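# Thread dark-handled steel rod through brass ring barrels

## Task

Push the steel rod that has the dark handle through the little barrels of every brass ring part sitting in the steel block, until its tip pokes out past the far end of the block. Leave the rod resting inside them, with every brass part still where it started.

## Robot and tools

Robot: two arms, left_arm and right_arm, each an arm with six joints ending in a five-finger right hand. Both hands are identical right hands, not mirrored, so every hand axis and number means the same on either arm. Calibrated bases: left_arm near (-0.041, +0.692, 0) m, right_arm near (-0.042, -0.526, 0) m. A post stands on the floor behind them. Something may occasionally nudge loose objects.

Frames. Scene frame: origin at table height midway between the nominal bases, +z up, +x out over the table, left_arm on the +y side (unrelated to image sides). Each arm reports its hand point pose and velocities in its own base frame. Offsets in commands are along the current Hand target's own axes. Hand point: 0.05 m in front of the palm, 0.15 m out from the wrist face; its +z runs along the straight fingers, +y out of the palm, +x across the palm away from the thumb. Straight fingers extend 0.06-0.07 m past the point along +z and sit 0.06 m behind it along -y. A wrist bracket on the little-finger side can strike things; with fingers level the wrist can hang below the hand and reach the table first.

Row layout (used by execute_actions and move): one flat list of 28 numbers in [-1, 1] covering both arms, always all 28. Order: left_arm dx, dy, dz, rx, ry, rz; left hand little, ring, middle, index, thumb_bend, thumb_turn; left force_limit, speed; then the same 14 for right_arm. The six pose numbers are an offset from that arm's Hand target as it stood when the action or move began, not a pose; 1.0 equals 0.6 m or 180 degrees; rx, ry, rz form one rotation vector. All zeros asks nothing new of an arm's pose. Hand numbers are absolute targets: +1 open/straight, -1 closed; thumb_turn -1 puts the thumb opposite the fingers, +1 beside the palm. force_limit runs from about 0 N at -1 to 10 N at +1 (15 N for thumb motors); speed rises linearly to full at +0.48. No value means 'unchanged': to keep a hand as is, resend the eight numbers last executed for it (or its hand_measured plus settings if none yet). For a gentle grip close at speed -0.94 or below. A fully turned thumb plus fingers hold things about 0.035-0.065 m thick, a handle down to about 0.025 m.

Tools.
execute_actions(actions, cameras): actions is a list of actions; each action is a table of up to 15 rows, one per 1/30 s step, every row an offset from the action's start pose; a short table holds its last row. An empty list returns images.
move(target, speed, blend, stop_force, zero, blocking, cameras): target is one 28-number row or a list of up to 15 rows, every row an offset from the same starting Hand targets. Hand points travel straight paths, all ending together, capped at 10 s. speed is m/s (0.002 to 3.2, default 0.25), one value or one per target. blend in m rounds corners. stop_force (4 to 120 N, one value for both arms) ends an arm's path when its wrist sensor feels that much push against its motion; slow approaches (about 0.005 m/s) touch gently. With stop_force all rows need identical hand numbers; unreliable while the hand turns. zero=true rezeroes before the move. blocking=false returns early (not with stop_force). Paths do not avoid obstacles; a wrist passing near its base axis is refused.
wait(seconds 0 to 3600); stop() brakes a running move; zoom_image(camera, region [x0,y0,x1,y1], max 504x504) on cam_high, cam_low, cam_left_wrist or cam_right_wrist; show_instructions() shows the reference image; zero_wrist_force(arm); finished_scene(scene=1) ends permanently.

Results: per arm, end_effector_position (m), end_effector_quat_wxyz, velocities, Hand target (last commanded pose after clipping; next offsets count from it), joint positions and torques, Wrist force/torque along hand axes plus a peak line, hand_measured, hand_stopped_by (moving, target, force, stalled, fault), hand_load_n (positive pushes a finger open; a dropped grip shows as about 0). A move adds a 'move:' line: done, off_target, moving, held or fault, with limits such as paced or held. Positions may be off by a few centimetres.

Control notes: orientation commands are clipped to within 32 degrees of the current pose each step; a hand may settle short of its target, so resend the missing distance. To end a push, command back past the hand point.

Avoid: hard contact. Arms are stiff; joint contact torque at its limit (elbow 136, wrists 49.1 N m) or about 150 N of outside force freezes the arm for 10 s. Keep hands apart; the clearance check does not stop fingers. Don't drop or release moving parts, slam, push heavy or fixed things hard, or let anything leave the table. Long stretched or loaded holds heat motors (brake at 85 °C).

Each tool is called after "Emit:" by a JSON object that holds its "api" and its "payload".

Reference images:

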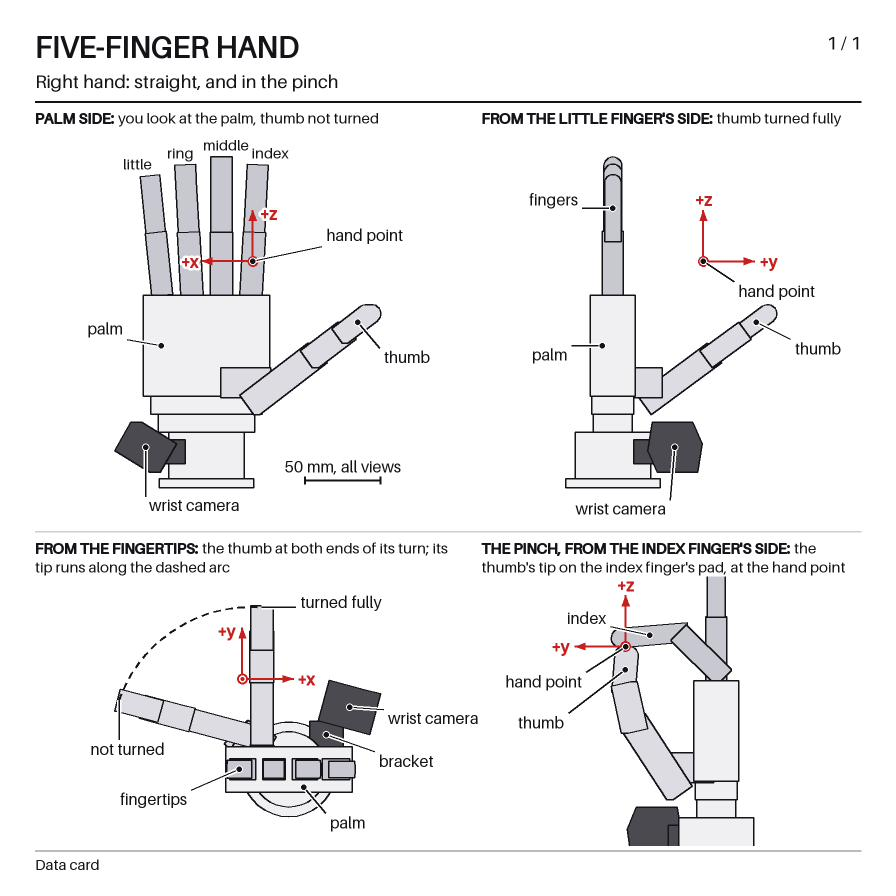

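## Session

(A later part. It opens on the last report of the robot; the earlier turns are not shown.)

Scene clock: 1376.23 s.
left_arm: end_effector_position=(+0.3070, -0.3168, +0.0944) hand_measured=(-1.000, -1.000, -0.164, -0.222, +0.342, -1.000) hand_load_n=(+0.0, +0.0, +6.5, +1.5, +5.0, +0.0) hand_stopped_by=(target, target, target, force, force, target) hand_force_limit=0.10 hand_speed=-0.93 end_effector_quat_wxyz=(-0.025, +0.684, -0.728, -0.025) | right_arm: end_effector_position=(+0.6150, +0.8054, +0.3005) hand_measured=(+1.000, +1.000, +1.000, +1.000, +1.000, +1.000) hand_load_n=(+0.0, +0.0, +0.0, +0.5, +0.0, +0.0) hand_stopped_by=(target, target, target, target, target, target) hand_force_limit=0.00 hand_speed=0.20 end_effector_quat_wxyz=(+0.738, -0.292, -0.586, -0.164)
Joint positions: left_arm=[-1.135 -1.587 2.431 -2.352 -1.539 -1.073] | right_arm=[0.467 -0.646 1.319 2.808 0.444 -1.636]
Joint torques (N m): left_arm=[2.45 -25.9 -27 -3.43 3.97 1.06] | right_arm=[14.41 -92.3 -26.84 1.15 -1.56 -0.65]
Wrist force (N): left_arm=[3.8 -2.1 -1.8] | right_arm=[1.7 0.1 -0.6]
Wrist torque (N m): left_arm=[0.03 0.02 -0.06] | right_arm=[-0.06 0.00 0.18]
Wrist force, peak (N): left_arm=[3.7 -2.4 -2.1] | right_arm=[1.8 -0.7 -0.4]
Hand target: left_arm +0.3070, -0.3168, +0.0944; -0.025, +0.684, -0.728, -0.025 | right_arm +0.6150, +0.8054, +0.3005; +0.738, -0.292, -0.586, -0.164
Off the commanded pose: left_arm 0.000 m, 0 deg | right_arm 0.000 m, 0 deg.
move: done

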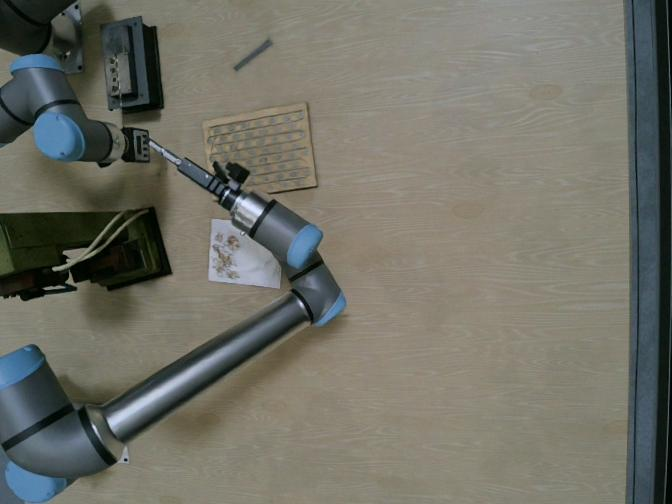

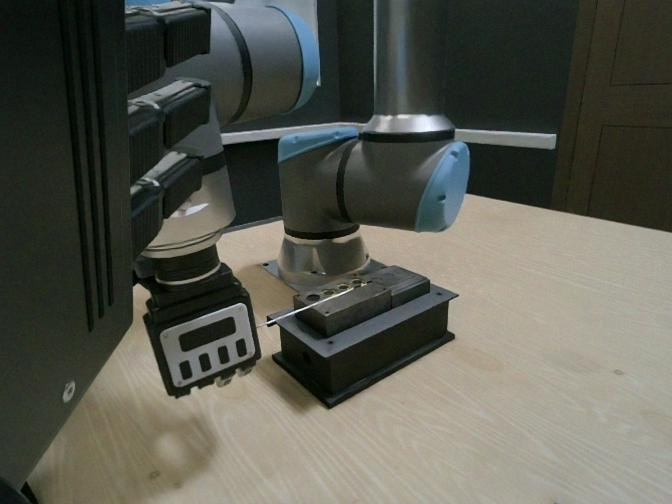

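Emit:
{"api": "execute_actions", "payload": {"actions": [], "cameras": ["cam_left_wrist","cam_right_wrist","cam_high"]}}

Scene clock: 1413.90 s.
left_arm: end_effector_position=(+0.3070, -0.3168, +0.0944) hand_measured=(-1.000, -1.000, -0.164, -0.222, +0.342, -1.000) hand_load_n=(+0.0, +0.0, +6.5, +1.5, +5.5, +0.0) hand_stopped_by=(target, target, target, force, force, target) hand_force_limit=0.10 hand_speed=-0.93 end_effector_quat_wxyz=(-0.025, +0.684, -0.728, -0.025) | right_arm: end_effector_position=(+0.6150, +0.8054, +0.3005) hand_measured=(+1.000, +1.000, +1.000, +1.000, +1.000, +1.000) hand_load_n=(+0.0, +0.0, +0.0, +0.0, +0.0, +0.0) hand_stopped_by=(target, target, target, target, target, target) hand_force_limit=0.00 hand_speed=0.20 end_effector_quat_wxyz=(+0.738, -0.292, -0.586, -0.164)
Joint positions: left_arm=[-1.135 -1.587 2.431 -2.352 -1.539 -1.073] | right_arm=[0.467 -0.646 1.319 2.808 0.444 -1.636]
Joint velocities: within noise
Joint torques (N m): left_arm=[-12.41 -18.65 -38.23 -2.61 4.02 -0.72] | right_arm=[14.01 -92.75 -26.73 1.09 -1.42 -0.53]
Wrist force (N): left_arm=[3.4 -2.6 -2.2] | right_arm=[1.3 0.0 -0.2]
Wrist torque (N m): left_arm=[-0.03 0.09 -0.09] | right_arm=[-0.10 0.05 0.16]
Wrist force, peak (N): left_arm=[4.0 -2.1 -2.2] | right_arm=[1.8 -0.4 -0.9]
Hand target: left_arm +0.3070, -0.3168, +0.0944; -0.025, +0.684, -0.728, -0.025 | right_arm +0.6150, +0.8054, +0.3005; +0.738, -0.292, -0.586, -0.164
Off the commanded pose: left_arm 0.000 m, 0 deg | right_arm 0.000 m, 0 deg.
Images, in order (width x height): cam_high 672x504, cam_left_wrist 672x504, cam_right_wrist 672x504.

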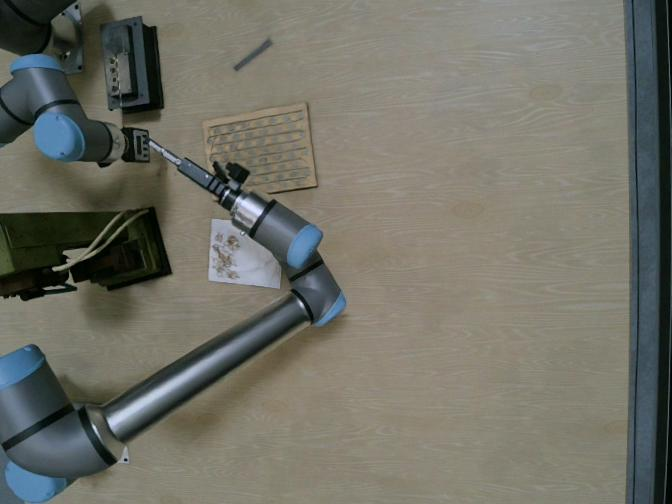

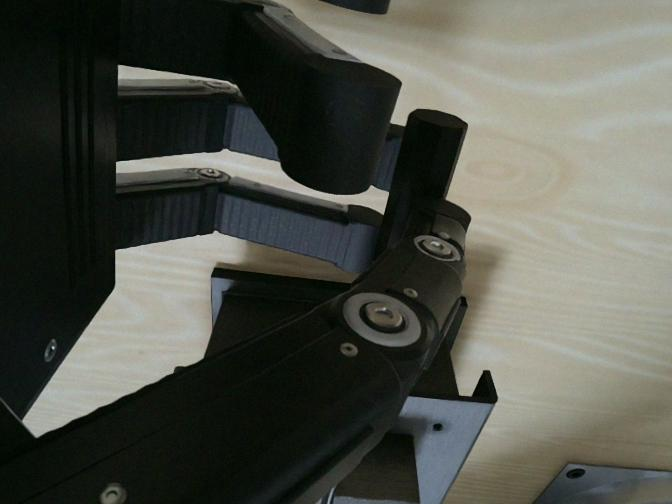

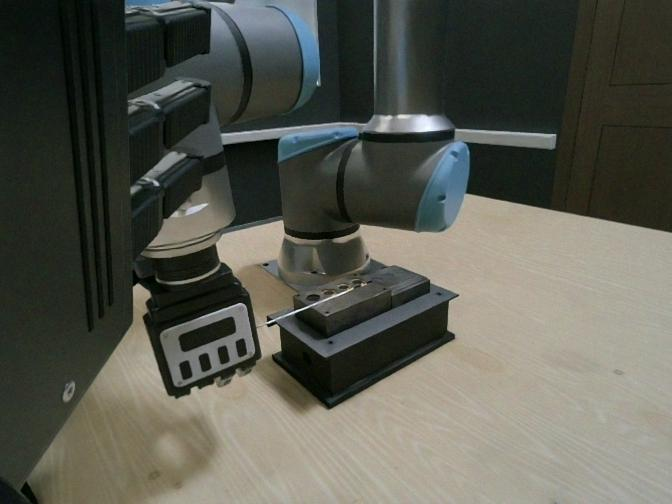

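Emit:
{"api": "move", "payload": {"target": [-0.0066,0.0009,0.0005,0,0,0,-1,-1,-0.165,-0.5,0.05,-1,0.1,-0.93,0,0,0,0,0,0,1,1,1,1,1,1,0,0.2], "speed": 0.004, "stop_force": 5, "cameras": ["cam_high","cam_right_wrist"]}}

Emit:
{"api": "zoom_image", "payload": {"camera": "cam_right_wrist", "region": [335, 270, 375, 300]}}

Emit:
{"api": "zoom_image", "payload": {"camera": "cam_high", "region": [110, 55, 122, 73]}}

Scene clock: 1428.47 s.
left_arm: end_effector_position=(+0.3067, -0.3127, +0.0944) hand_measured=(-1.000, -1.000, -0.164, -0.222, +0.342, -1.000) hand_load_n=(+0.0, +0.0, +6.5, +2.5, +5.5, -4.0) hand_stopped_by=(target, target, target, force, force, target) hand_force_limit=0.10 hand_speed=-0.93 end_effector_quat_wxyz=(-0.025, +0.684, -0.728, -0.025) | right_arm: end_effector_position=(+0.6150, +0.8054, +0.3005) hand_measured=(+1.000, +1.000, +1.000, +1.000, +1.000, +1.000) hand_load_n=(+0.0, +0.0, +0.0, +0.0, +0.0, +0.0) hand_stopped_by=(target, target, target, target, target, target) hand_force_limit=0.00 hand_speed=0.20 end_effector_quat_wxyz=(+0.738, -0.292, -0.586, -0.164)
Joint positions: left_arm=[-1.132 -1.592 2.436 -2.352 -1.539 -1.07] | right_arm=[0.467 -0.646 1.319 2.808 0.444 -1.636]
Joint torques (N m): left_arm=[3.4 -24.55 -25.64 -3.54 3.97 0.92] | right_arm=[15.14 -91.65 -26.58 1.08 -1.82 -0.61]
Wrist force (N): left_arm=[7.5 -3.6 -2.1] | right_arm=[1.1 -0.4 -0.6]
Wrist torque (N m): left_arm=[0.05 0.06 -0.12] | right_arm=[-0.13 0.10 0.13]
Wrist force, peak (N): left_arm=[7.9 -4.3 -2.7] | right_arm=[1.9 -0.6 -0.7]
Hand target: left_arm +0.3067, -0.3128, +0.0944; -0.025, +0.684, -0.728, -0.025 | right_arm +0.6150, +0.8054, +0.3005; +0.738, -0.292, -0.586, -0.164
Off the commanded pose: left_arm 0.000 m, 0 deg | right_arm 0.000 m, 0 deg.
move: done

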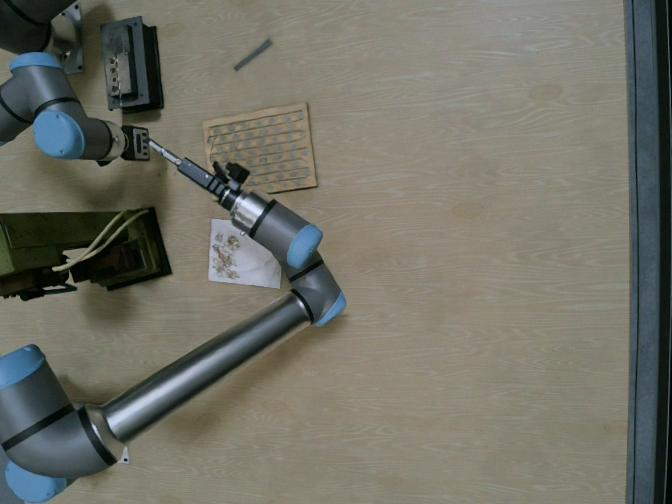

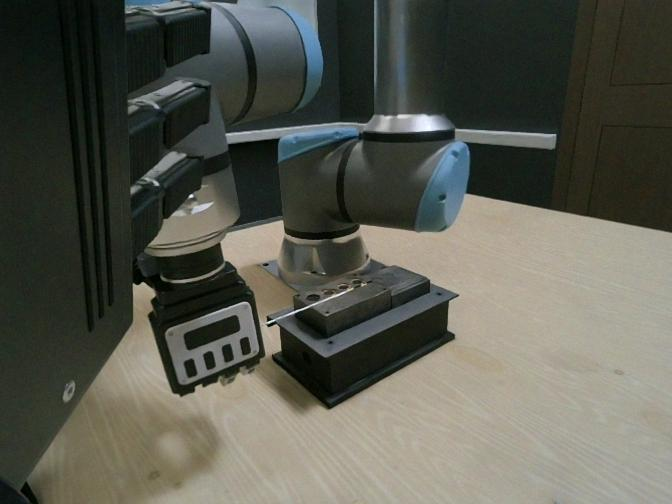

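Scaled by 12.600.

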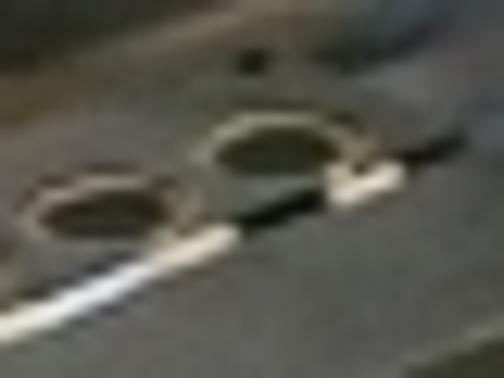

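Scaled by 28.000.

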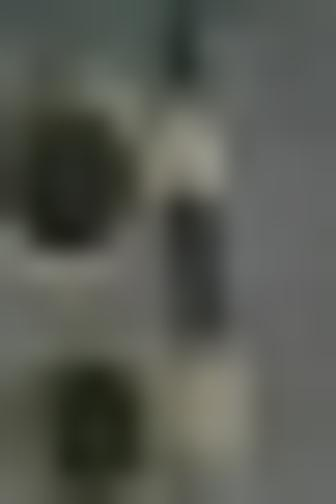

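Emit:
{"api": "move", "payload": {"target": [[0.0066,-0.0009,-0.0005,0,0,0,-1,-1,-0.165,-0.5,0.05,-1,0.1,-0.93,0,0,0,0,0,0,1,1,1,1,1,1,0,0.2],[0.0066,-0.0033,-0.001,0,0.0022,-0.0033,-1,-1,-0.165,-0.5,0.05,-1,0.1,-0.93,0,0,0,0,0,0,1,1,1,1,1,1,0,0.2]], "speed": 0.01, "cameras": ["cam_high","cam_right_wrist"]}}

Emit:
{"api": "zoom_image", "payload": {"camera": "cam_right_wrist", "region": [325, 270, 375, 307]}}

Emit:
{"api": "zoom_image", "payload": {"camera": "cam_right_wrist", "region": [265, 290, 325, 335]}}

Emit:
{"api": "zoom_image", "payload": {"camera": "cam_high", "region": [112, 66, 124, 84]}}

Scene clock: 1446.00 s.
left_arm: end_effector_position=(+0.3085, -0.3169, +0.0947) hand_measured=(-1.000, -1.000, -0.164, -0.222, +0.342, -1.000) hand_load_n=(+0.0, +0.0, +6.5, +2.0, +6.0, -1.5) hand_stopped_by=(target, target, target, force, force, target) hand_force_limit=0.10 hand_speed=-0.93 end_effector_quat_wxyz=(-0.023, +0.688, -0.725, -0.022) | right_arm: end_effector_position=(+0.6150, +0.8054, +0.3005) hand_measured=(+1.000, +1.000, +1.000, +1.000, +1.000, +1.000) hand_load_n=(+0.0, +0.0, +0.0, +0.0, +0.0, +0.0) hand_stopped_by=(target, target, target, target, target, target) hand_force_limit=0.00 hand_speed=0.20 end_effector_quat_wxyz=(+0.738, -0.292, -0.586, -0.164)
Joint positions: left_arm=[-1.129 -1.588 2.432 -2.358 -1.542 -1.078] | right_arm=[0.467 -0.646 1.319 2.808 0.444 -1.636]
Joint torques (N m): left_arm=[-2.05 -39.71 -24.68 -4.91 -2.79 -0.56] | right_arm=[14.92 -91.99 -27.02 1.18 -1.85 -0.66]
Wrist force (N): left_arm=[0.2 -0.7 -1.4] | right_arm=[1.6 0.2 -0.7]
Wrist torque (N m): left_arm=[0.01 -0.02 0.26] | right_arm=[-0.04 0.03 0.18]
Wrist force, peak (N): left_arm=[8.0 -3.8 -2.7] | right_arm=[2.1 -0.4 -0.9]
Hand target: left_arm +0.3084, -0.3169, +0.0947; -0.023, +0.688, -0.725, -0.022 | right_arm +0.6150, +0.8054, +0.3005; +0.738, -0.292, -0.586, -0.164
Off the commanded pose: left_arm 0.000 m, 0 deg | right_arm 0.000 m, 0 deg.
move: done

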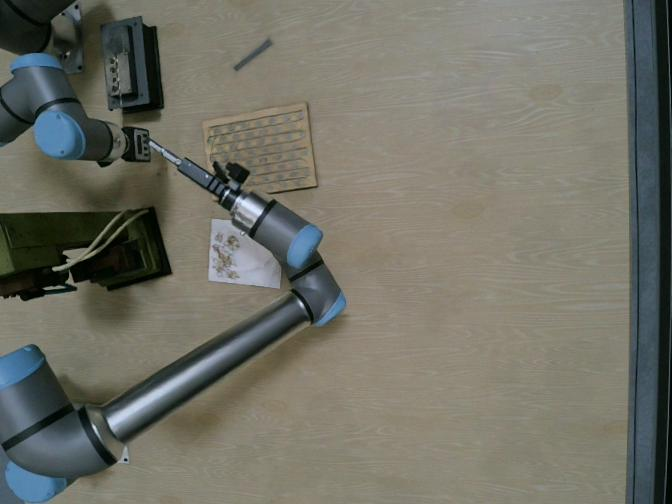

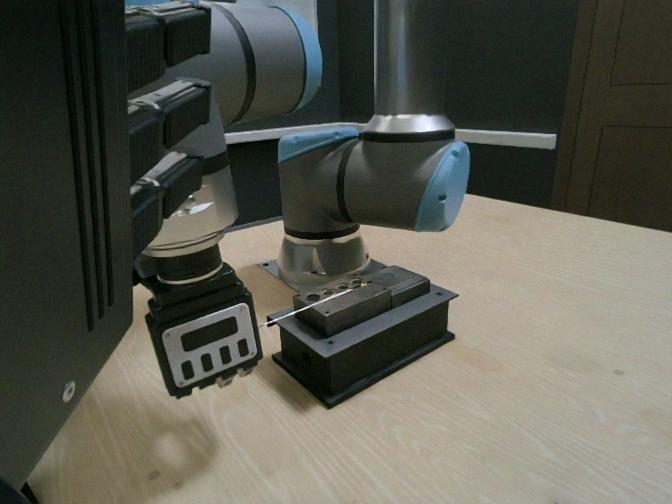

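Scaled by 10.080.

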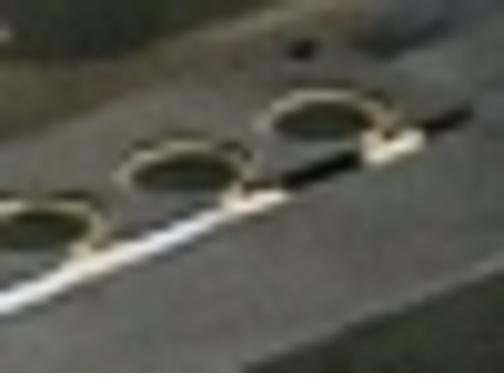

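Scaled by 8.400.

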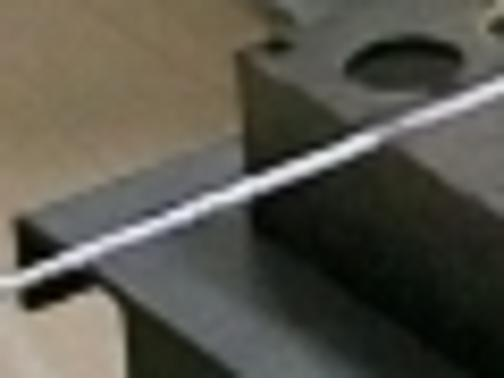

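Scaled by 28.000.

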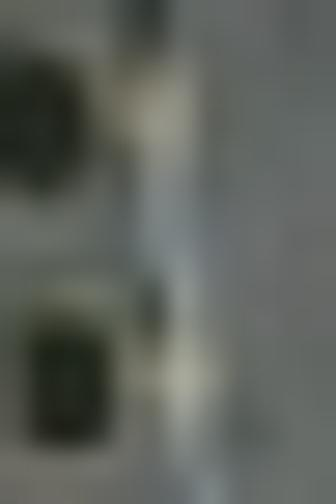

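Emit:
{"api": "move", "payload": {"target": [-0.0066,0.0009,0.0005,0,0,0,-1,-1,-0.165,-0.5,0.05,-1,0.1,-0.93,0,0,0,0,0,0,1,1,1,1,1,1,0,0.2], "speed": 0.004, "stop_force": 4, "cameras": ["cam_high","cam_right_wrist"]}}

Emit:
{"api": "zoom_image", "payload": {"camera": "cam_right_wrist", "region": [325, 270, 375, 307]}}

Emit:
{"api": "zoom_image", "payload": {"camera": "cam_high", "region": [112, 60, 124, 78]}}

Scene clock: 1453.03 s.
left_arm: end_effector_position=(+0.3081, -0.3129, +0.0946) hand_measured=(-1.000, -1.000, -0.164, -0.222, +0.342, -1.000) hand_load_n=(+0.0, +0.0, +6.5, +2.0, +6.0, -1.5) hand_stopped_by=(target, target, target, force, force, target) hand_force_limit=0.10 hand_speed=-0.93 end_effector_quat_wxyz=(-0.023, +0.688, -0.725, -0.022) | right_arm: end_effector_position=(+0.6150, +0.8054, +0.3005) hand_measured=(+1.000, +1.000, +1.000, +1.000, +1.000, +1.000) hand_load_n=(+0.0, +0.0, +0.0, +0.0, +0.0, +0.0) hand_stopped_by=(target, target, target, target, target, target) hand_force_limit=0.00 hand_speed=0.20 end_effector_quat_wxyz=(+0.738, -0.292, -0.586, -0.164)
Joint positions: left_arm=[-1.126 -1.593 2.437 -2.358 -1.542 -1.075] | right_arm=[0.467 -0.646 1.319 2.808 0.444 -1.636]
Joint torques (N m): left_arm=[1.41 -26.96 -31.69 -5.51 3.76 0.3] | right_arm=[15.38 -91.07 -26.52 1.3 -1.77 -0.6]
Wrist force (N): left_arm=[0.3 -0.6 -1.7] | right_arm=[1.2 -0.1 -0.7]
Wrist torque (N m): left_arm=[0.04 -0.01 -0.02] | right_arm=[-0.08 0.08 0.14]
Wrist force, peak (N): left_arm=[-0.1 -0.8 -1.9] | right_arm=[1.9 -0.1 -0.7]
Hand target: left_arm +0.3081, -0.3129, +0.0946; -0.023, +0.688, -0.725, -0.022 | right_arm +0.6150, +0.8054, +0.3005; +0.738, -0.292, -0.586, -0.164
Off the commanded pose: left_arm 0.000 m, 0 deg | right_arm 0.000 m, 0 deg.
move: done

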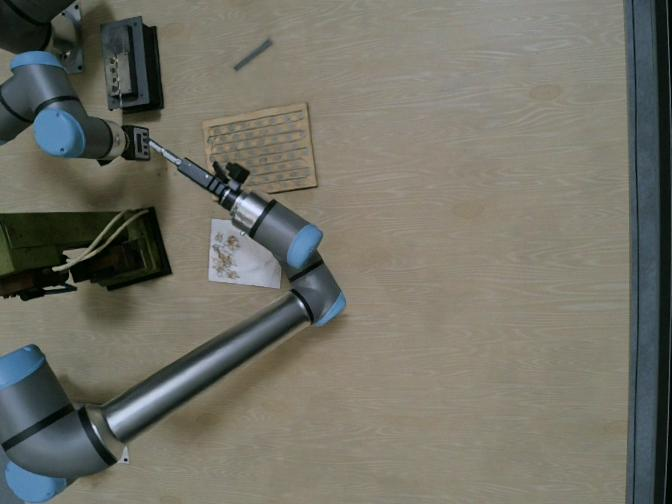

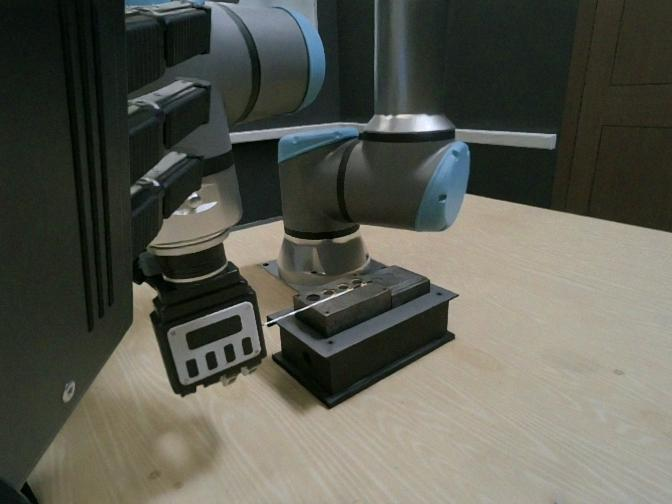

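Scaled by 10.080.

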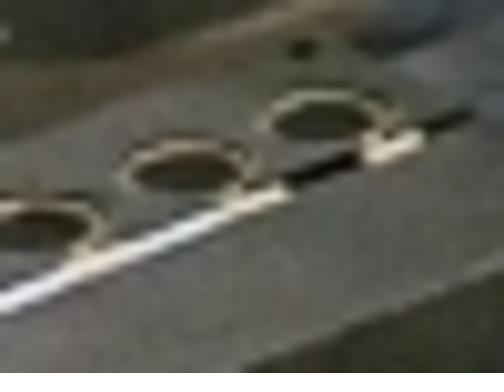

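Scaled by 28.000.

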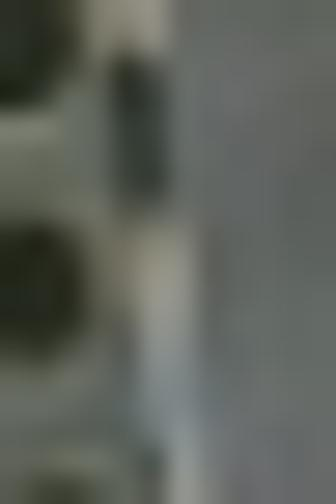

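Emit:
{"api": "move", "payload": {"target": [-0.0099,0.0014,0.0007,0,0,0,-1,-1,-0.165,-0.5,0.05,-1,0.1,-0.93,0,0,0,0,0,0,1,1,1,1,1,1,0,0.2], "speed": 0.004, "stop_force": 4, "cameras": ["cam_high","cam_right_wrist"]}}

Emit:
{"api": "zoom_image", "payload": {"camera": "cam_right_wrist", "region": [325, 270, 375, 307]}}

Emit:
{"api": "zoom_image", "payload": {"camera": "cam_high", "region": [112, 55, 124, 73]}}

Scene clock: 1457.70 s.
left_arm: end_effector_position=(+0.3076, -0.3069, +0.0946) hand_measured=(-1.000, -1.000, -0.164, -0.222, +0.342, -1.000) hand_load_n=(+0.0, +0.0, +6.5, +2.0, +6.0, -1.5) hand_stopped_by=(target, target, target, force, force, target) hand_force_limit=0.10 hand_speed=-0.93 end_effector_quat_wxyz=(-0.023, +0.688, -0.725, -0.022) | right_arm: end_effector_position=(+0.6150, +0.8054, +0.3005) hand_measured=(+1.000, +1.000, +1.000, +1.000, +1.000, +1.000) hand_load_n=(+0.0, +0.0, +0.0, +0.0, +0.0, +0.0) hand_stopped_by=(target, target, target, target, target, target) hand_force_limit=0.00 hand_speed=0.20 end_effector_quat_wxyz=(+0.738, -0.292, -0.586, -0.164)
Joint positions: left_arm=[-1.122 -1.601 2.445 -2.358 -1.541 -1.071] | right_arm=[0.467 -0.646 1.319 2.808 0.444 -1.636]
Joint torques (N m): left_arm=[1.05 -22.7 -31.05 -2.56 4.06 0.47] | right_arm=[14.24 -91.59 -27.05 1.12 -1.62 -0.6]
Wrist force (N): left_arm=[1.0 -1.1 -1.8] | right_arm=[1.3 0.0 -0.4]
Wrist torque (N m): left_arm=[0.02 -0.04 -0.01] | right_arm=[-0.09 0.06 0.15]
Wrist force, peak (N): left_arm=[0.9 -1.1 -2.0] | right_arm=[1.8 -0.3 -1.1]
Hand target: left_arm +0.3076, -0.3069, +0.0946; -0.023, +0.688, -0.725, -0.022 | right_arm +0.6150, +0.8054, +0.3005; +0.738, -0.292, -0.586, -0.164
Off the commanded pose: left_arm 0.000 m, 0 deg | right_arm 0.000 m, 0 deg.
move: done

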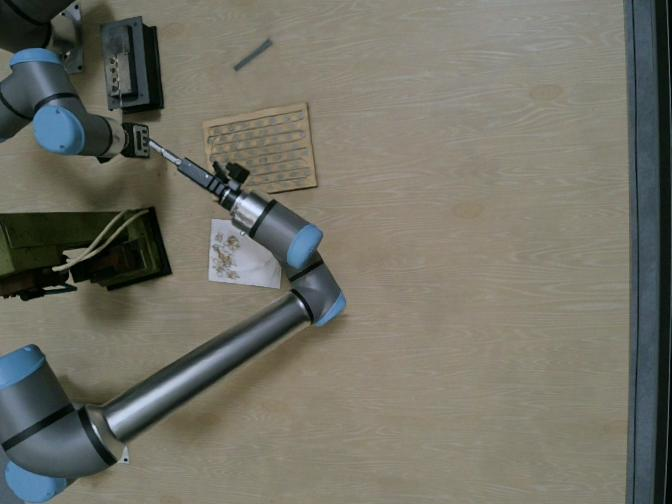

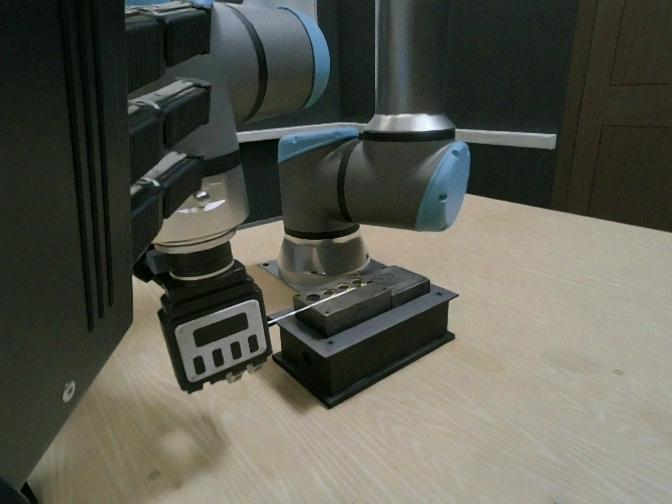

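Scaled by 10.080.

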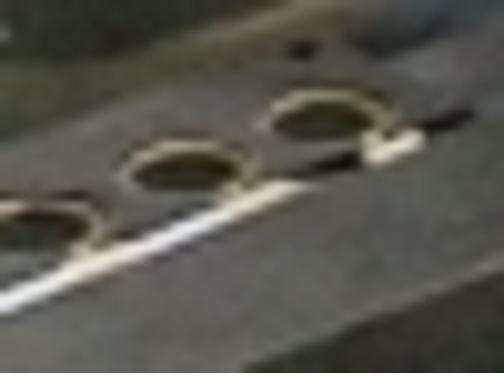

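Scaled by 28.000.

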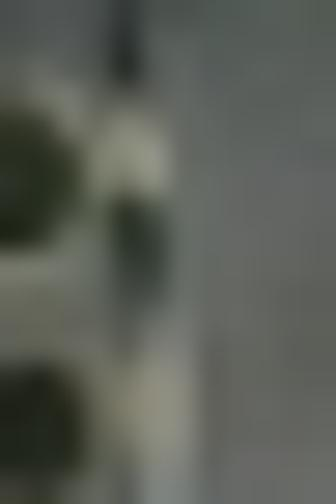

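Emit:
{"api": "move", "payload": {"target": [-0.0132,0.0018,0.0009,0,0,0,-1,-1,-0.165,-0.5,0.05,-1,0.1,-0.93,0,0,0,0,0,0,1,1,1,1,1,1,0,0.2], "speed": 0.004, "stop_force": 4, "cameras": ["cam_high","cam_right_wrist"]}}

Emit:
{"api": "zoom_image", "payload": {"camera": "cam_right_wrist", "region": [330, 265, 380, 302]}}

Emit:
{"api": "zoom_image", "payload": {"camera": "cam_high", "region": [112, 50, 124, 68]}}

Scene clock: 1464.17 s.
left_arm: end_effector_position=(+0.3074, -0.3046, +0.0946) hand_measured=(-1.000, -1.000, -0.164, -0.222, +0.342, -1.000) hand_load_n=(+0.0, +0.0, +7.0, +2.0, +6.0, -2.0) hand_stopped_by=(target, target, target, force, force, target) hand_force_limit=0.10 hand_speed=-0.93 end_effector_quat_wxyz=(-0.023, +0.688, -0.725, -0.022) | right_arm: end_effector_position=(+0.6150, +0.8054, +0.3005) hand_measured=(+1.000, +1.000, +1.000, +1.000, +1.000, +1.000) hand_load_n=(+0.0, +0.0, +0.0, +0.0, +0.0, +0.0) hand_stopped_by=(target, target, target, target, target, target) hand_force_limit=0.00 hand_speed=0.20 end_effector_quat_wxyz=(+0.738, -0.292, -0.586, -0.164)
Joint positions: left_arm=[-1.12 -1.604 2.448 -2.358 -1.541 -1.069] | right_arm=[0.467 -0.646 1.319 2.808 0.444 -1.636]
Joint torques (N m): left_arm=[-14.32 -17.71 -40.02 -2.42 2.95 -1.57] | right_arm=[14.72 -92.28 -26.53 1.13 -1.64 -0.63]
Wrist force (N): left_arm=[1.9 -2.7 -2.1] | right_arm=[1.6 0.0 -0.7]
Wrist torque (N m): left_arm=[-0.01 0.02 -0.07] | right_arm=[-0.06 0.03 0.18]
Wrist force, peak (N): left_arm=[5.3 -3.4 -2.6] | right_arm=[1.6 0.3 -1.2]
Hand target: left_arm +0.3074, -0.3046, +0.0946; -0.023, +0.688, -0.725, -0.022 (not the last commanded pose) | right_arm +0.6150, +0.8054, +0.3005; +0.738, -0.292, -0.586, -0.164
Off the commanded pose: left_arm 0.006 m, 0 deg | right_arm 0.000 m, 0 deg.
move: contact (left_arm)

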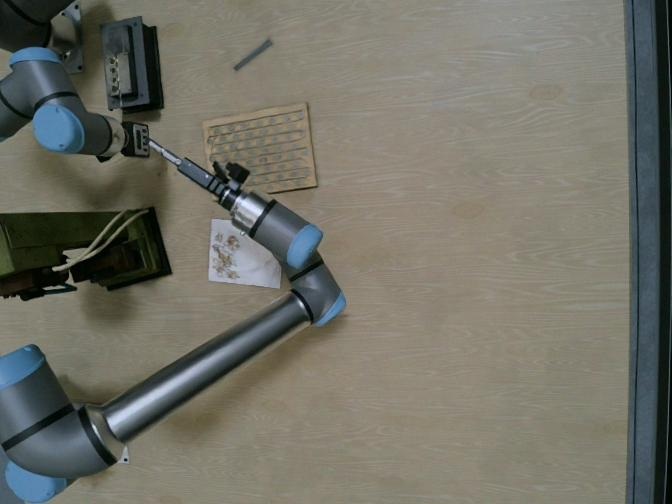

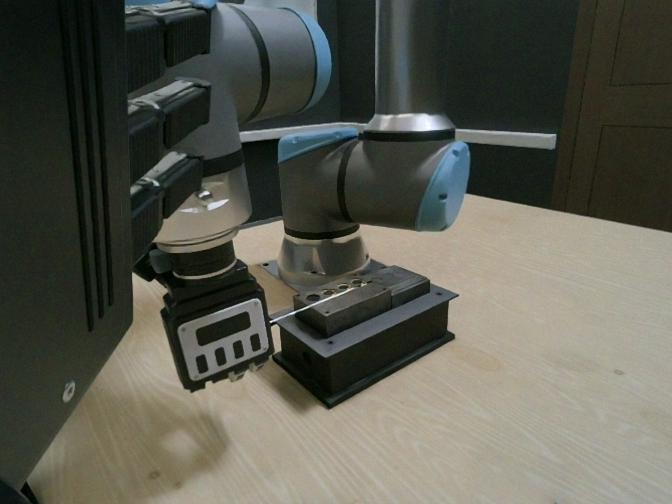

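Scaled by 10.080.

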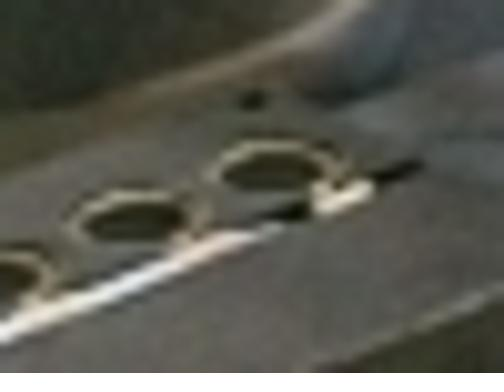

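Scaled by 28.000.

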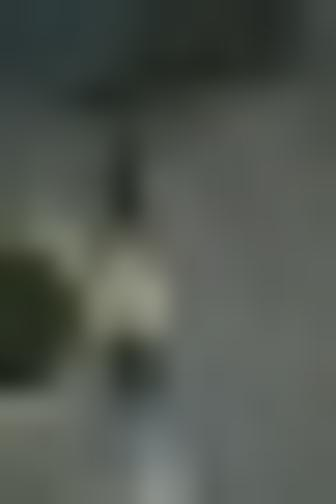

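Emit:
{"api": "zoom_image", "payload": {"camera": "cam_right_wrist", "region": [346, 278, 370, 296]}}

Emit:
{"api": "zoom_image", "payload": {"camera": "cam_right_wrist", "region": [300, 280, 360, 325]}}

Emit:
{"api": "zoom_image", "payload": {"camera": "cam_right_wrist", "region": [260, 295, 320, 340]}}

Emit:
{"api": "zoom_image", "payload": {"camera": "cam_high", "region": [110, 75, 130, 105]}}

Scaled by 21.000.

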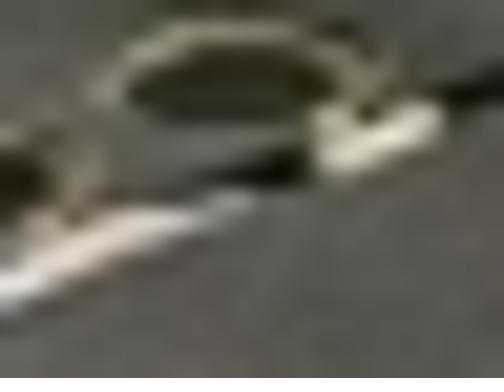

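Scaled by 8.400.

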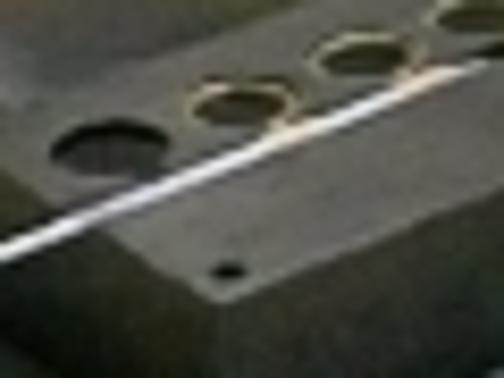

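Scaled by 8.400.

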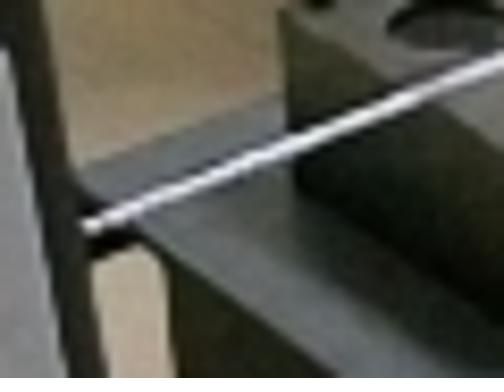

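Scaled by 16.800.

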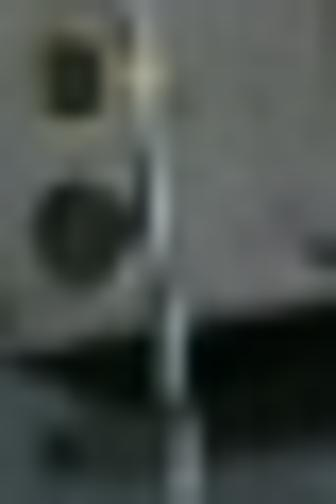

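Emit:
{"api": "move", "payload": {"target": [0.0033,-0.0021,-0.0007,0,0,0,-1,-1,-0.165,-0.5,0.05,-1,0.1,-0.93,0,0,0,0,0,0,1,1,1,1,1,1,0,0.2], "speed": 0.01}}

Emit:
{"api": "move", "payload": {"target": [-0.0115,0.0016,0.0008,0,0,0,-1,-1,-0.165,-0.5,0.05,-1,0.1,-0.93,0,0,0,0,0,0,1,1,1,1,1,1,0,0.2], "speed": 0.004, "stop_force": 4, "cameras": ["cam_high","cam_right_wrist"]}}

Emit:
{"api": "zoom_image", "payload": {"camera": "cam_right_wrist", "region": [346, 278, 370, 296]}}

Scene clock: 1476.13 s.
left_arm: end_effector_position=(+0.3086, -0.3068, +0.0949) hand_measured=(-1.000, -1.000, -0.164, -0.222, +0.342, -1.000) hand_load_n=(+0.0, +0.0, +6.5, +2.0, +6.5, -1.5) hand_stopped_by=(target, target, target, force, force, target) hand_force_limit=0.10 hand_speed=-0.93 end_effector_quat_wxyz=(-0.023, +0.688, -0.725, -0.022) | right_arm: end_effector_position=(+0.6150, +0.8054, +0.3005) hand_measured=(+1.000, +1.000, +1.000, +1.000, +1.000, +1.000) hand_load_n=(+0.0, +0.0, +0.0, +0.0, +0.0, +0.0) hand_stopped_by=(target, target, target, target, target, target) hand_force_limit=0.00 hand_speed=0.20 end_effector_quat_wxyz=(+0.738, -0.292, -0.586, -0.164)
Joint positions: left_arm=[-1.12 -1.6 2.444 -2.358 -1.541 -1.069] | right_arm=[0.467 -0.646 1.319 2.808 0.444 -1.636]
Joint torques (N m): left_arm=[9.99 -35.33 -31.59 -2.3 0.48 2.14] | right_arm=[14.23 -92.23 -26.28 1.25 -1.49 -0.61]
Wrist force (N): left_arm=[0.1 -0.6 -1.5] | right_arm=[1.6 -0.3 -0.6]
Wrist torque (N m): left_arm=[0.02 0.01 -0.04] | right_arm=[-0.12 0.02 0.16]
Wrist force, peak (N): left_arm=[2.4 -3.0 -2.7] | right_arm=[1.7 0.1 -1.2]
Hand target: left_arm +0.3085, -0.3067, +0.0949; -0.023, +0.688, -0.725, -0.022 | right_arm +0.6150, +0.8054, +0.3005; +0.738, -0.292, -0.586, -0.164
Off the commanded pose: left_arm 0.000 m, 0 deg | right_arm 0.000 m, 0 deg.
move: done

Scene clock: 1478.47 s.
left_arm: end_effector_position=(+0.3079, -0.2997, +0.0948) hand_measured=(-1.000, -1.000, -0.164, -0.222, +0.342, -1.000) hand_load_n=(+0.0, +0.0, +6.5, +1.5, +6.5, -1.5) hand_stopped_by=(target, target, target, force, force, target) hand_force_limit=0.10 hand_speed=-0.93 end_effector_quat_wxyz=(-0.023, +0.688, -0.725, -0.022) | right_arm: end_effector_position=(+0.6150, +0.8054, +0.3005) hand_measured=(+1.000, +1.000, +1.000, +1.000, +1.000, +1.000) hand_load_n=(+0.0, +0.0, +0.0, +0.0, +0.0, +0.0) hand_stopped_by=(target, target, target, target, target, target) hand_force_limit=0.00 hand_speed=0.20 end_effector_quat_wxyz=(+0.738, -0.292, -0.586, -0.164)
Joint positions: left_arm=[-1.115 -1.61 2.453 -2.357 -1.541 -1.064] | right_arm=[0.467 -0.646 1.319 2.808 0.444 -1.636]
Joint torques (N m): left_arm=[2.08 -24.22 -31.72 -2.05 3.81 0.61] | right_arm=[14.33 -92.86 -27.16 1.21 -1.63 -0.61]
Wrist force (N): left_arm=[0.3 -0.9 -1.6] | right_arm=[1.3 0.1 -0.6]
Wrist torque (N m): left_arm=[-0.02 -0.02 -0.04] | right_arm=[-0.07 0.07 0.15]
Wrist force, peak (N): left_arm=[0.7 -0.8 -1.9] | right_arm=[1.9 -0.2 -0.9]
Hand target: left_arm +0.3079, -0.2997, +0.0948; -0.023, +0.688, -0.725, -0.022 | right_arm +0.6150, +0.8054, +0.3005; +0.738, -0.292, -0.586, -0.164
Off the commanded pose: left_arm 0.000 m, 0 deg | right_arm 0.000 m, 0 deg.
move: done

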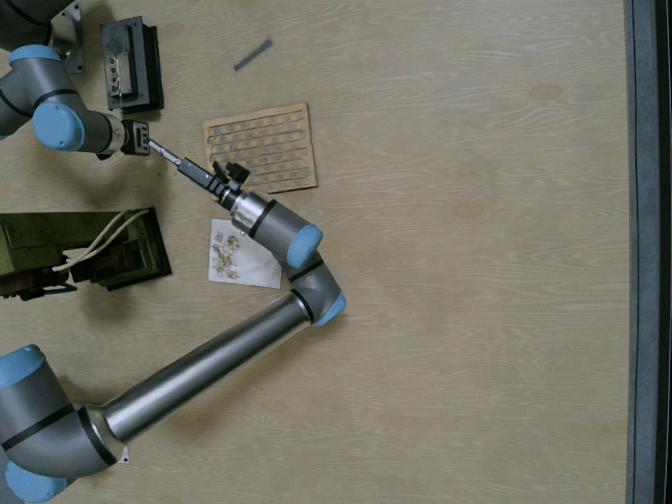

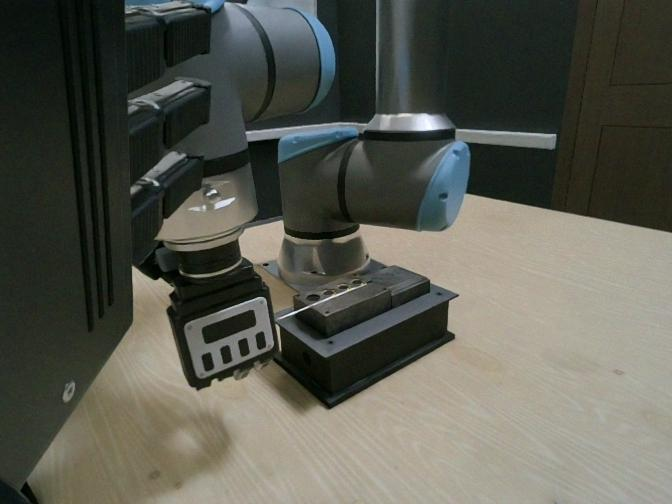

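Scaled by 21.000.

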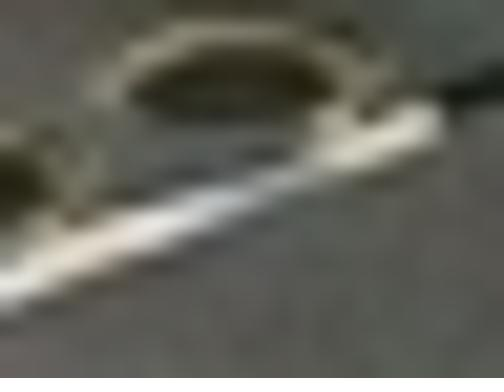

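Emit:
{"api": "move", "payload": {"target": [-0.0132,0.0013,0.0009,0,0,0,-1,-1,-0.165,-0.5,0.05,-1,0.1,-0.93,0,0,0,0,0,0,1,1,1,1,1,1,0,0.2], "speed": 0.004, "stop_force": 4, "cameras": ["cam_high","cam_right_wrist"]}}

Emit:
{"api": "zoom_image", "payload": {"camera": "cam_right_wrist", "region": [350, 270, 390, 300]}}

Emit:
{"api": "zoom_image", "payload": {"camera": "cam_high", "region": [110, 45, 126, 69]}}

Scene clock: 1483.77 s.
left_arm: end_effector_position=(+0.3076, -0.2917, +0.0948) hand_measured=(-1.000, -1.000, -0.164, -0.222, +0.342, -1.000) hand_load_n=(+0.0, +0.0, +6.5, +1.5, +6.0, -2.0) hand_stopped_by=(target, target, target, force, force, target) hand_force_limit=0.10 hand_speed=-0.93 end_effector_quat_wxyz=(-0.023, +0.688, -0.725, -0.022) | right_arm: end_effector_position=(+0.6150, +0.8054, +0.3005) hand_measured=(+1.000, +1.000, +1.000, +1.000, +1.000, +1.000) hand_load_n=(+0.0, +0.0, +0.0, +0.0, +0.0, +0.0) hand_stopped_by=(target, target, target, target, target, target) hand_force_limit=0.00 hand_speed=0.20 end_effector_quat_wxyz=(+0.738, -0.292, -0.586, -0.164)
Joint positions: left_arm=[-1.108 -1.62 2.463 -2.357 -1.541 -1.057] | right_arm=[0.467 -0.646 1.319 2.808 0.444 -1.636]
Joint torques (N m): left_arm=[0.87 -21.47 -29.88 -1.35 4.01 0.36] | right_arm=[15.43 -91.98 -26.98 1.19 -1.72 -0.57]
Wrist force (N): left_arm=[2.5 -1.8 -2.4] | right_arm=[1.2 0.0 -0.6]
Wrist torque (N m): left_arm=[-0.04 -0.04 -0.07] | right_arm=[-0.08 0.08 0.15]
Wrist force, peak (N): left_arm=[2.4 -1.8 -2.9] | right_arm=[1.8 -0.3 -0.9]
Hand target: left_arm +0.3076, -0.2918, +0.0948; -0.023, +0.688, -0.725, -0.022 | right_arm +0.6150, +0.8054, +0.3005; +0.738, -0.292, -0.586, -0.164
Off the commanded pose: left_arm 0.000 m, 0 deg | right_arm 0.000 m, 0 deg.
move: done

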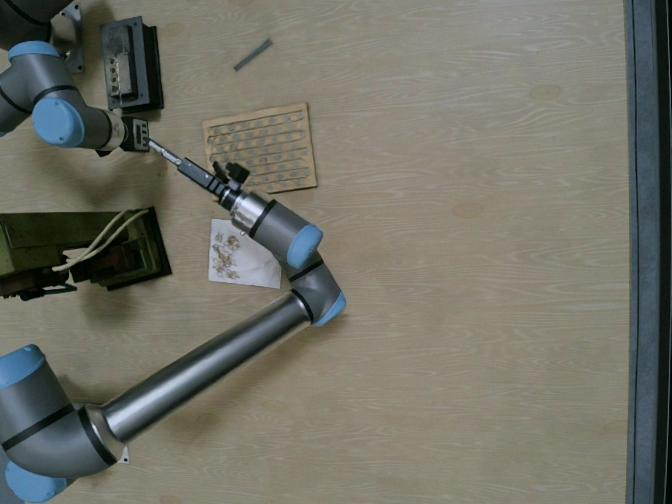

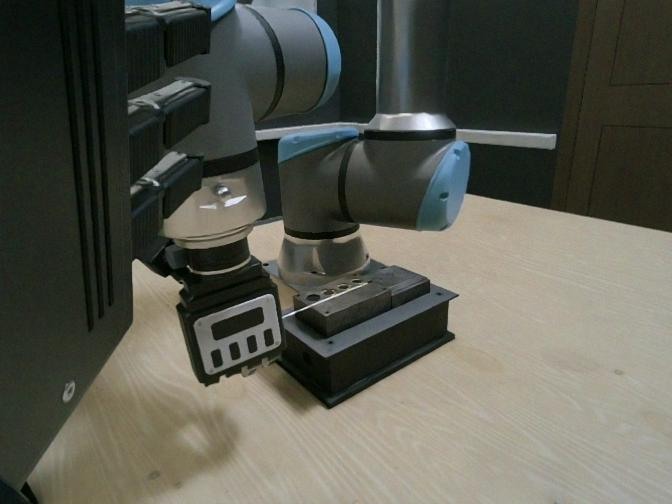

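Scaled by 12.600.

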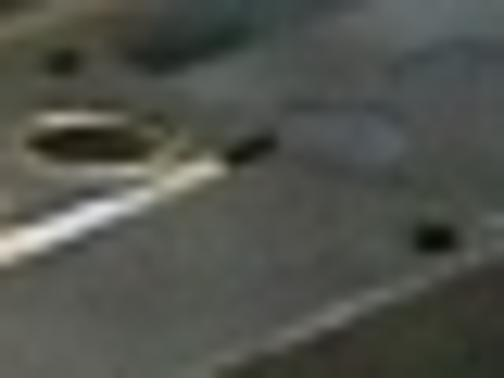

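Scaled by 21.000.

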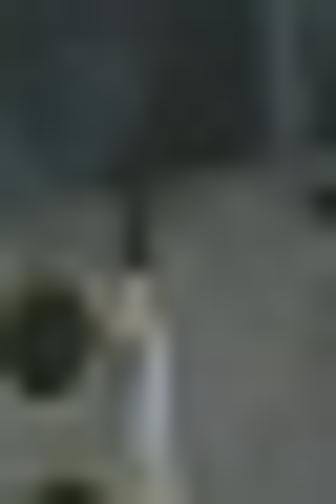

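Emit:
{"api": "move", "payload": {"target": [0,-0.0012,-0.0008,0,0,0,-1,-1,-0.165,-0.5,0.05,-1,0.1,-0.93,0,0,0,0,0,0,1,1,1,1,1,1,0,0.2], "speed": 0.01}}

Emit:
{"api": "move", "payload": {"target": [-0.0099,0.0009,0.0006,0,0,0,-1,-1,-0.165,-0.5,0.05,-1,0.1,-0.93,0,0,0,0,0,0,1,1,1,1,1,1,0,0.2], "speed": 0.004, "stop_force": 4, "cameras": ["cam_high","cam_right_wrist"]}}

Emit:
{"api": "zoom_image", "payload": {"camera": "cam_right_wrist", "region": [350, 270, 390, 300]}}

Emit:
{"api": "zoom_image", "payload": {"camera": "cam_high", "region": [110, 45, 126, 69]}}

Scene clock: 1488.60 s.
left_arm: end_effector_position=(+0.3083, -0.2919, +0.0953) hand_measured=(-1.000, -1.000, -0.164, -0.222, +0.342, -1.000) hand_load_n=(+0.0, +0.0, +6.5, +2.0, +6.0, -1.5) hand_stopped_by=(target, target, target, force, force, target) hand_force_limit=0.10 hand_speed=-0.93 end_effector_quat_wxyz=(-0.023, +0.688, -0.725, -0.022) | right_arm: end_effector_position=(+0.6150, +0.8054, +0.3005) hand_measured=(+1.000, +1.000, +1.000, +1.000, +1.000, +1.000) hand_load_n=(+0.0, +0.0, +0.0, +0.0, +0.0, +0.0) hand_stopped_by=(target, target, target, target, target, target) hand_force_limit=0.00 hand_speed=0.20 end_effector_quat_wxyz=(+0.738, -0.292, -0.586, -0.164)
Joint positions: left_arm=[-1.107 -1.62 2.461 -2.356 -1.541 -1.055] | right_arm=[0.467 -0.646 1.319 2.808 0.444 -1.636]
Joint torques (N m): left_arm=[4.36 -18.75 -30.75 -5.01 3.93 -0.32] | right_arm=[14.54 -92.08 -27.08 1.11 -1.6 -0.45]
Wrist force (N): left_arm=[0.2 -0.4 -1.4] | right_arm=[1.6 0.3 -0.9]
Wrist torque (N m): left_arm=[0.03 -0.03 -0.04] | right_arm=[-0.01 0.03 0.18]
Wrist force, peak (N): left_arm=[2.5 -1.7 -3.1] | right_arm=[2.0 -0.3 -0.9]
Hand target: left_arm +0.3083, -0.2918, +0.0953; -0.023, +0.688, -0.725, -0.022 | right_arm +0.6150, +0.8054, +0.3005; +0.738, -0.292, -0.586, -0.164
Off the commanded pose: left_arm 0.000 m, 0 deg | right_arm 0.000 m, 0 deg.
move: done

Scene clock: 1490.70 s.
left_arm: end_effector_position=(+0.3081, -0.2858, +0.0953) hand_measured=(-1.000, -1.000, -0.164, -0.222, +0.342, -1.000) hand_load_n=(+0.0, +0.0, +6.5, +1.5, +6.0, -2.0) hand_stopped_by=(target, target, target, force, force, target) hand_force_limit=0.10 hand_speed=-0.93 end_effector_quat_wxyz=(-0.023, +0.688, -0.725, -0.022) | right_arm: end_effector_position=(+0.6150, +0.8054, +0.3005) hand_measured=(+1.000, +1.000, +1.000, +1.000, +1.000, +1.000) hand_load_n=(+0.0, +0.0, +0.0, +0.0, +0.5, +0.0) hand_stopped_by=(target, target, target, target, target, target) hand_force_limit=0.00 hand_speed=0.20 end_effector_quat_wxyz=(+0.738, -0.292, -0.586, -0.164)
Joint positions: left_arm=[-1.101 -1.628 2.469 -2.355 -1.54 -1.05] | right_arm=[0.467 -0.646 1.319 2.808 0.444 -1.636]
Joint torques (N m): left_arm=[0.98 -19.56 -30.5 -1.66 3.91 0.22] | right_arm=[14.82 -91.41 -27.05 1.07 -1.71 -0.6]
Wrist force (N): left_arm=[1.6 -1.1 -2.7] | right_arm=[0.7 -0.4 -0.2]
Wrist torque (N m): left_arm=[0.03 0.02 -0.09] | right_arm=[-0.16 0.15 0.10]
Wrist force, peak (N): left_arm=[1.8 -1.1 -2.8] | right_arm=[1.7 -0.3 -1.1]
Hand target: left_arm +0.3081, -0.2859, +0.0953; -0.023, +0.688, -0.725, -0.022 | right_arm +0.6150, +0.8054, +0.3005; +0.738, -0.292, -0.586, -0.164
Off the commanded pose: left_arm 0.000 m, 0 deg | right_arm 0.000 m, 0 deg.
move: done

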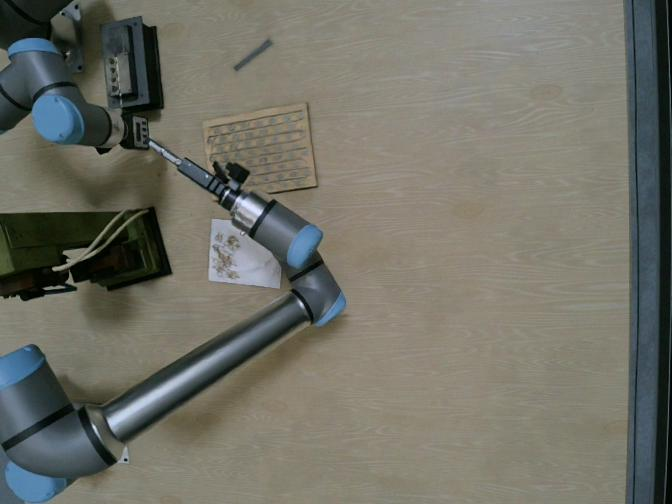

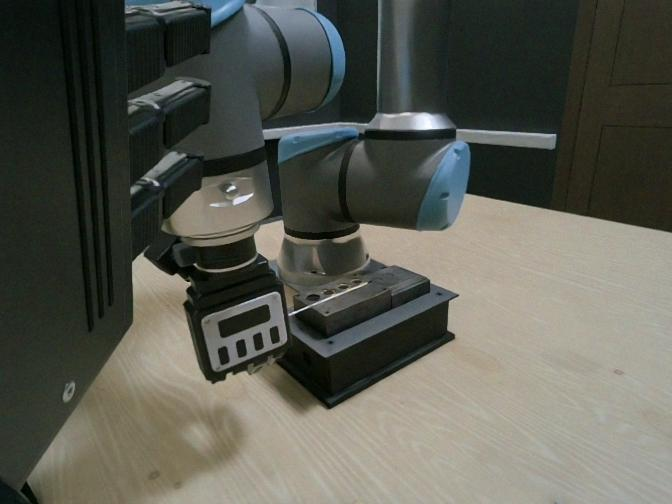

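Scaled by 12.600.

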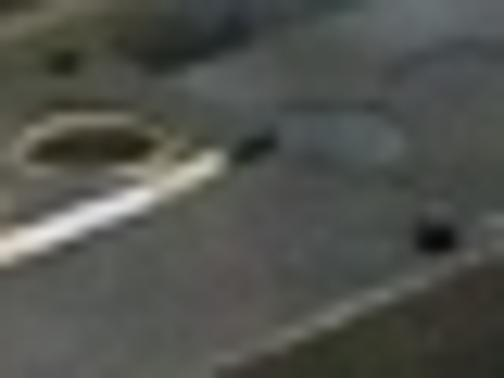

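Scaled by 21.000.

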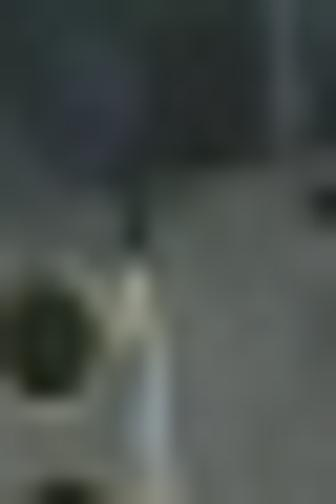

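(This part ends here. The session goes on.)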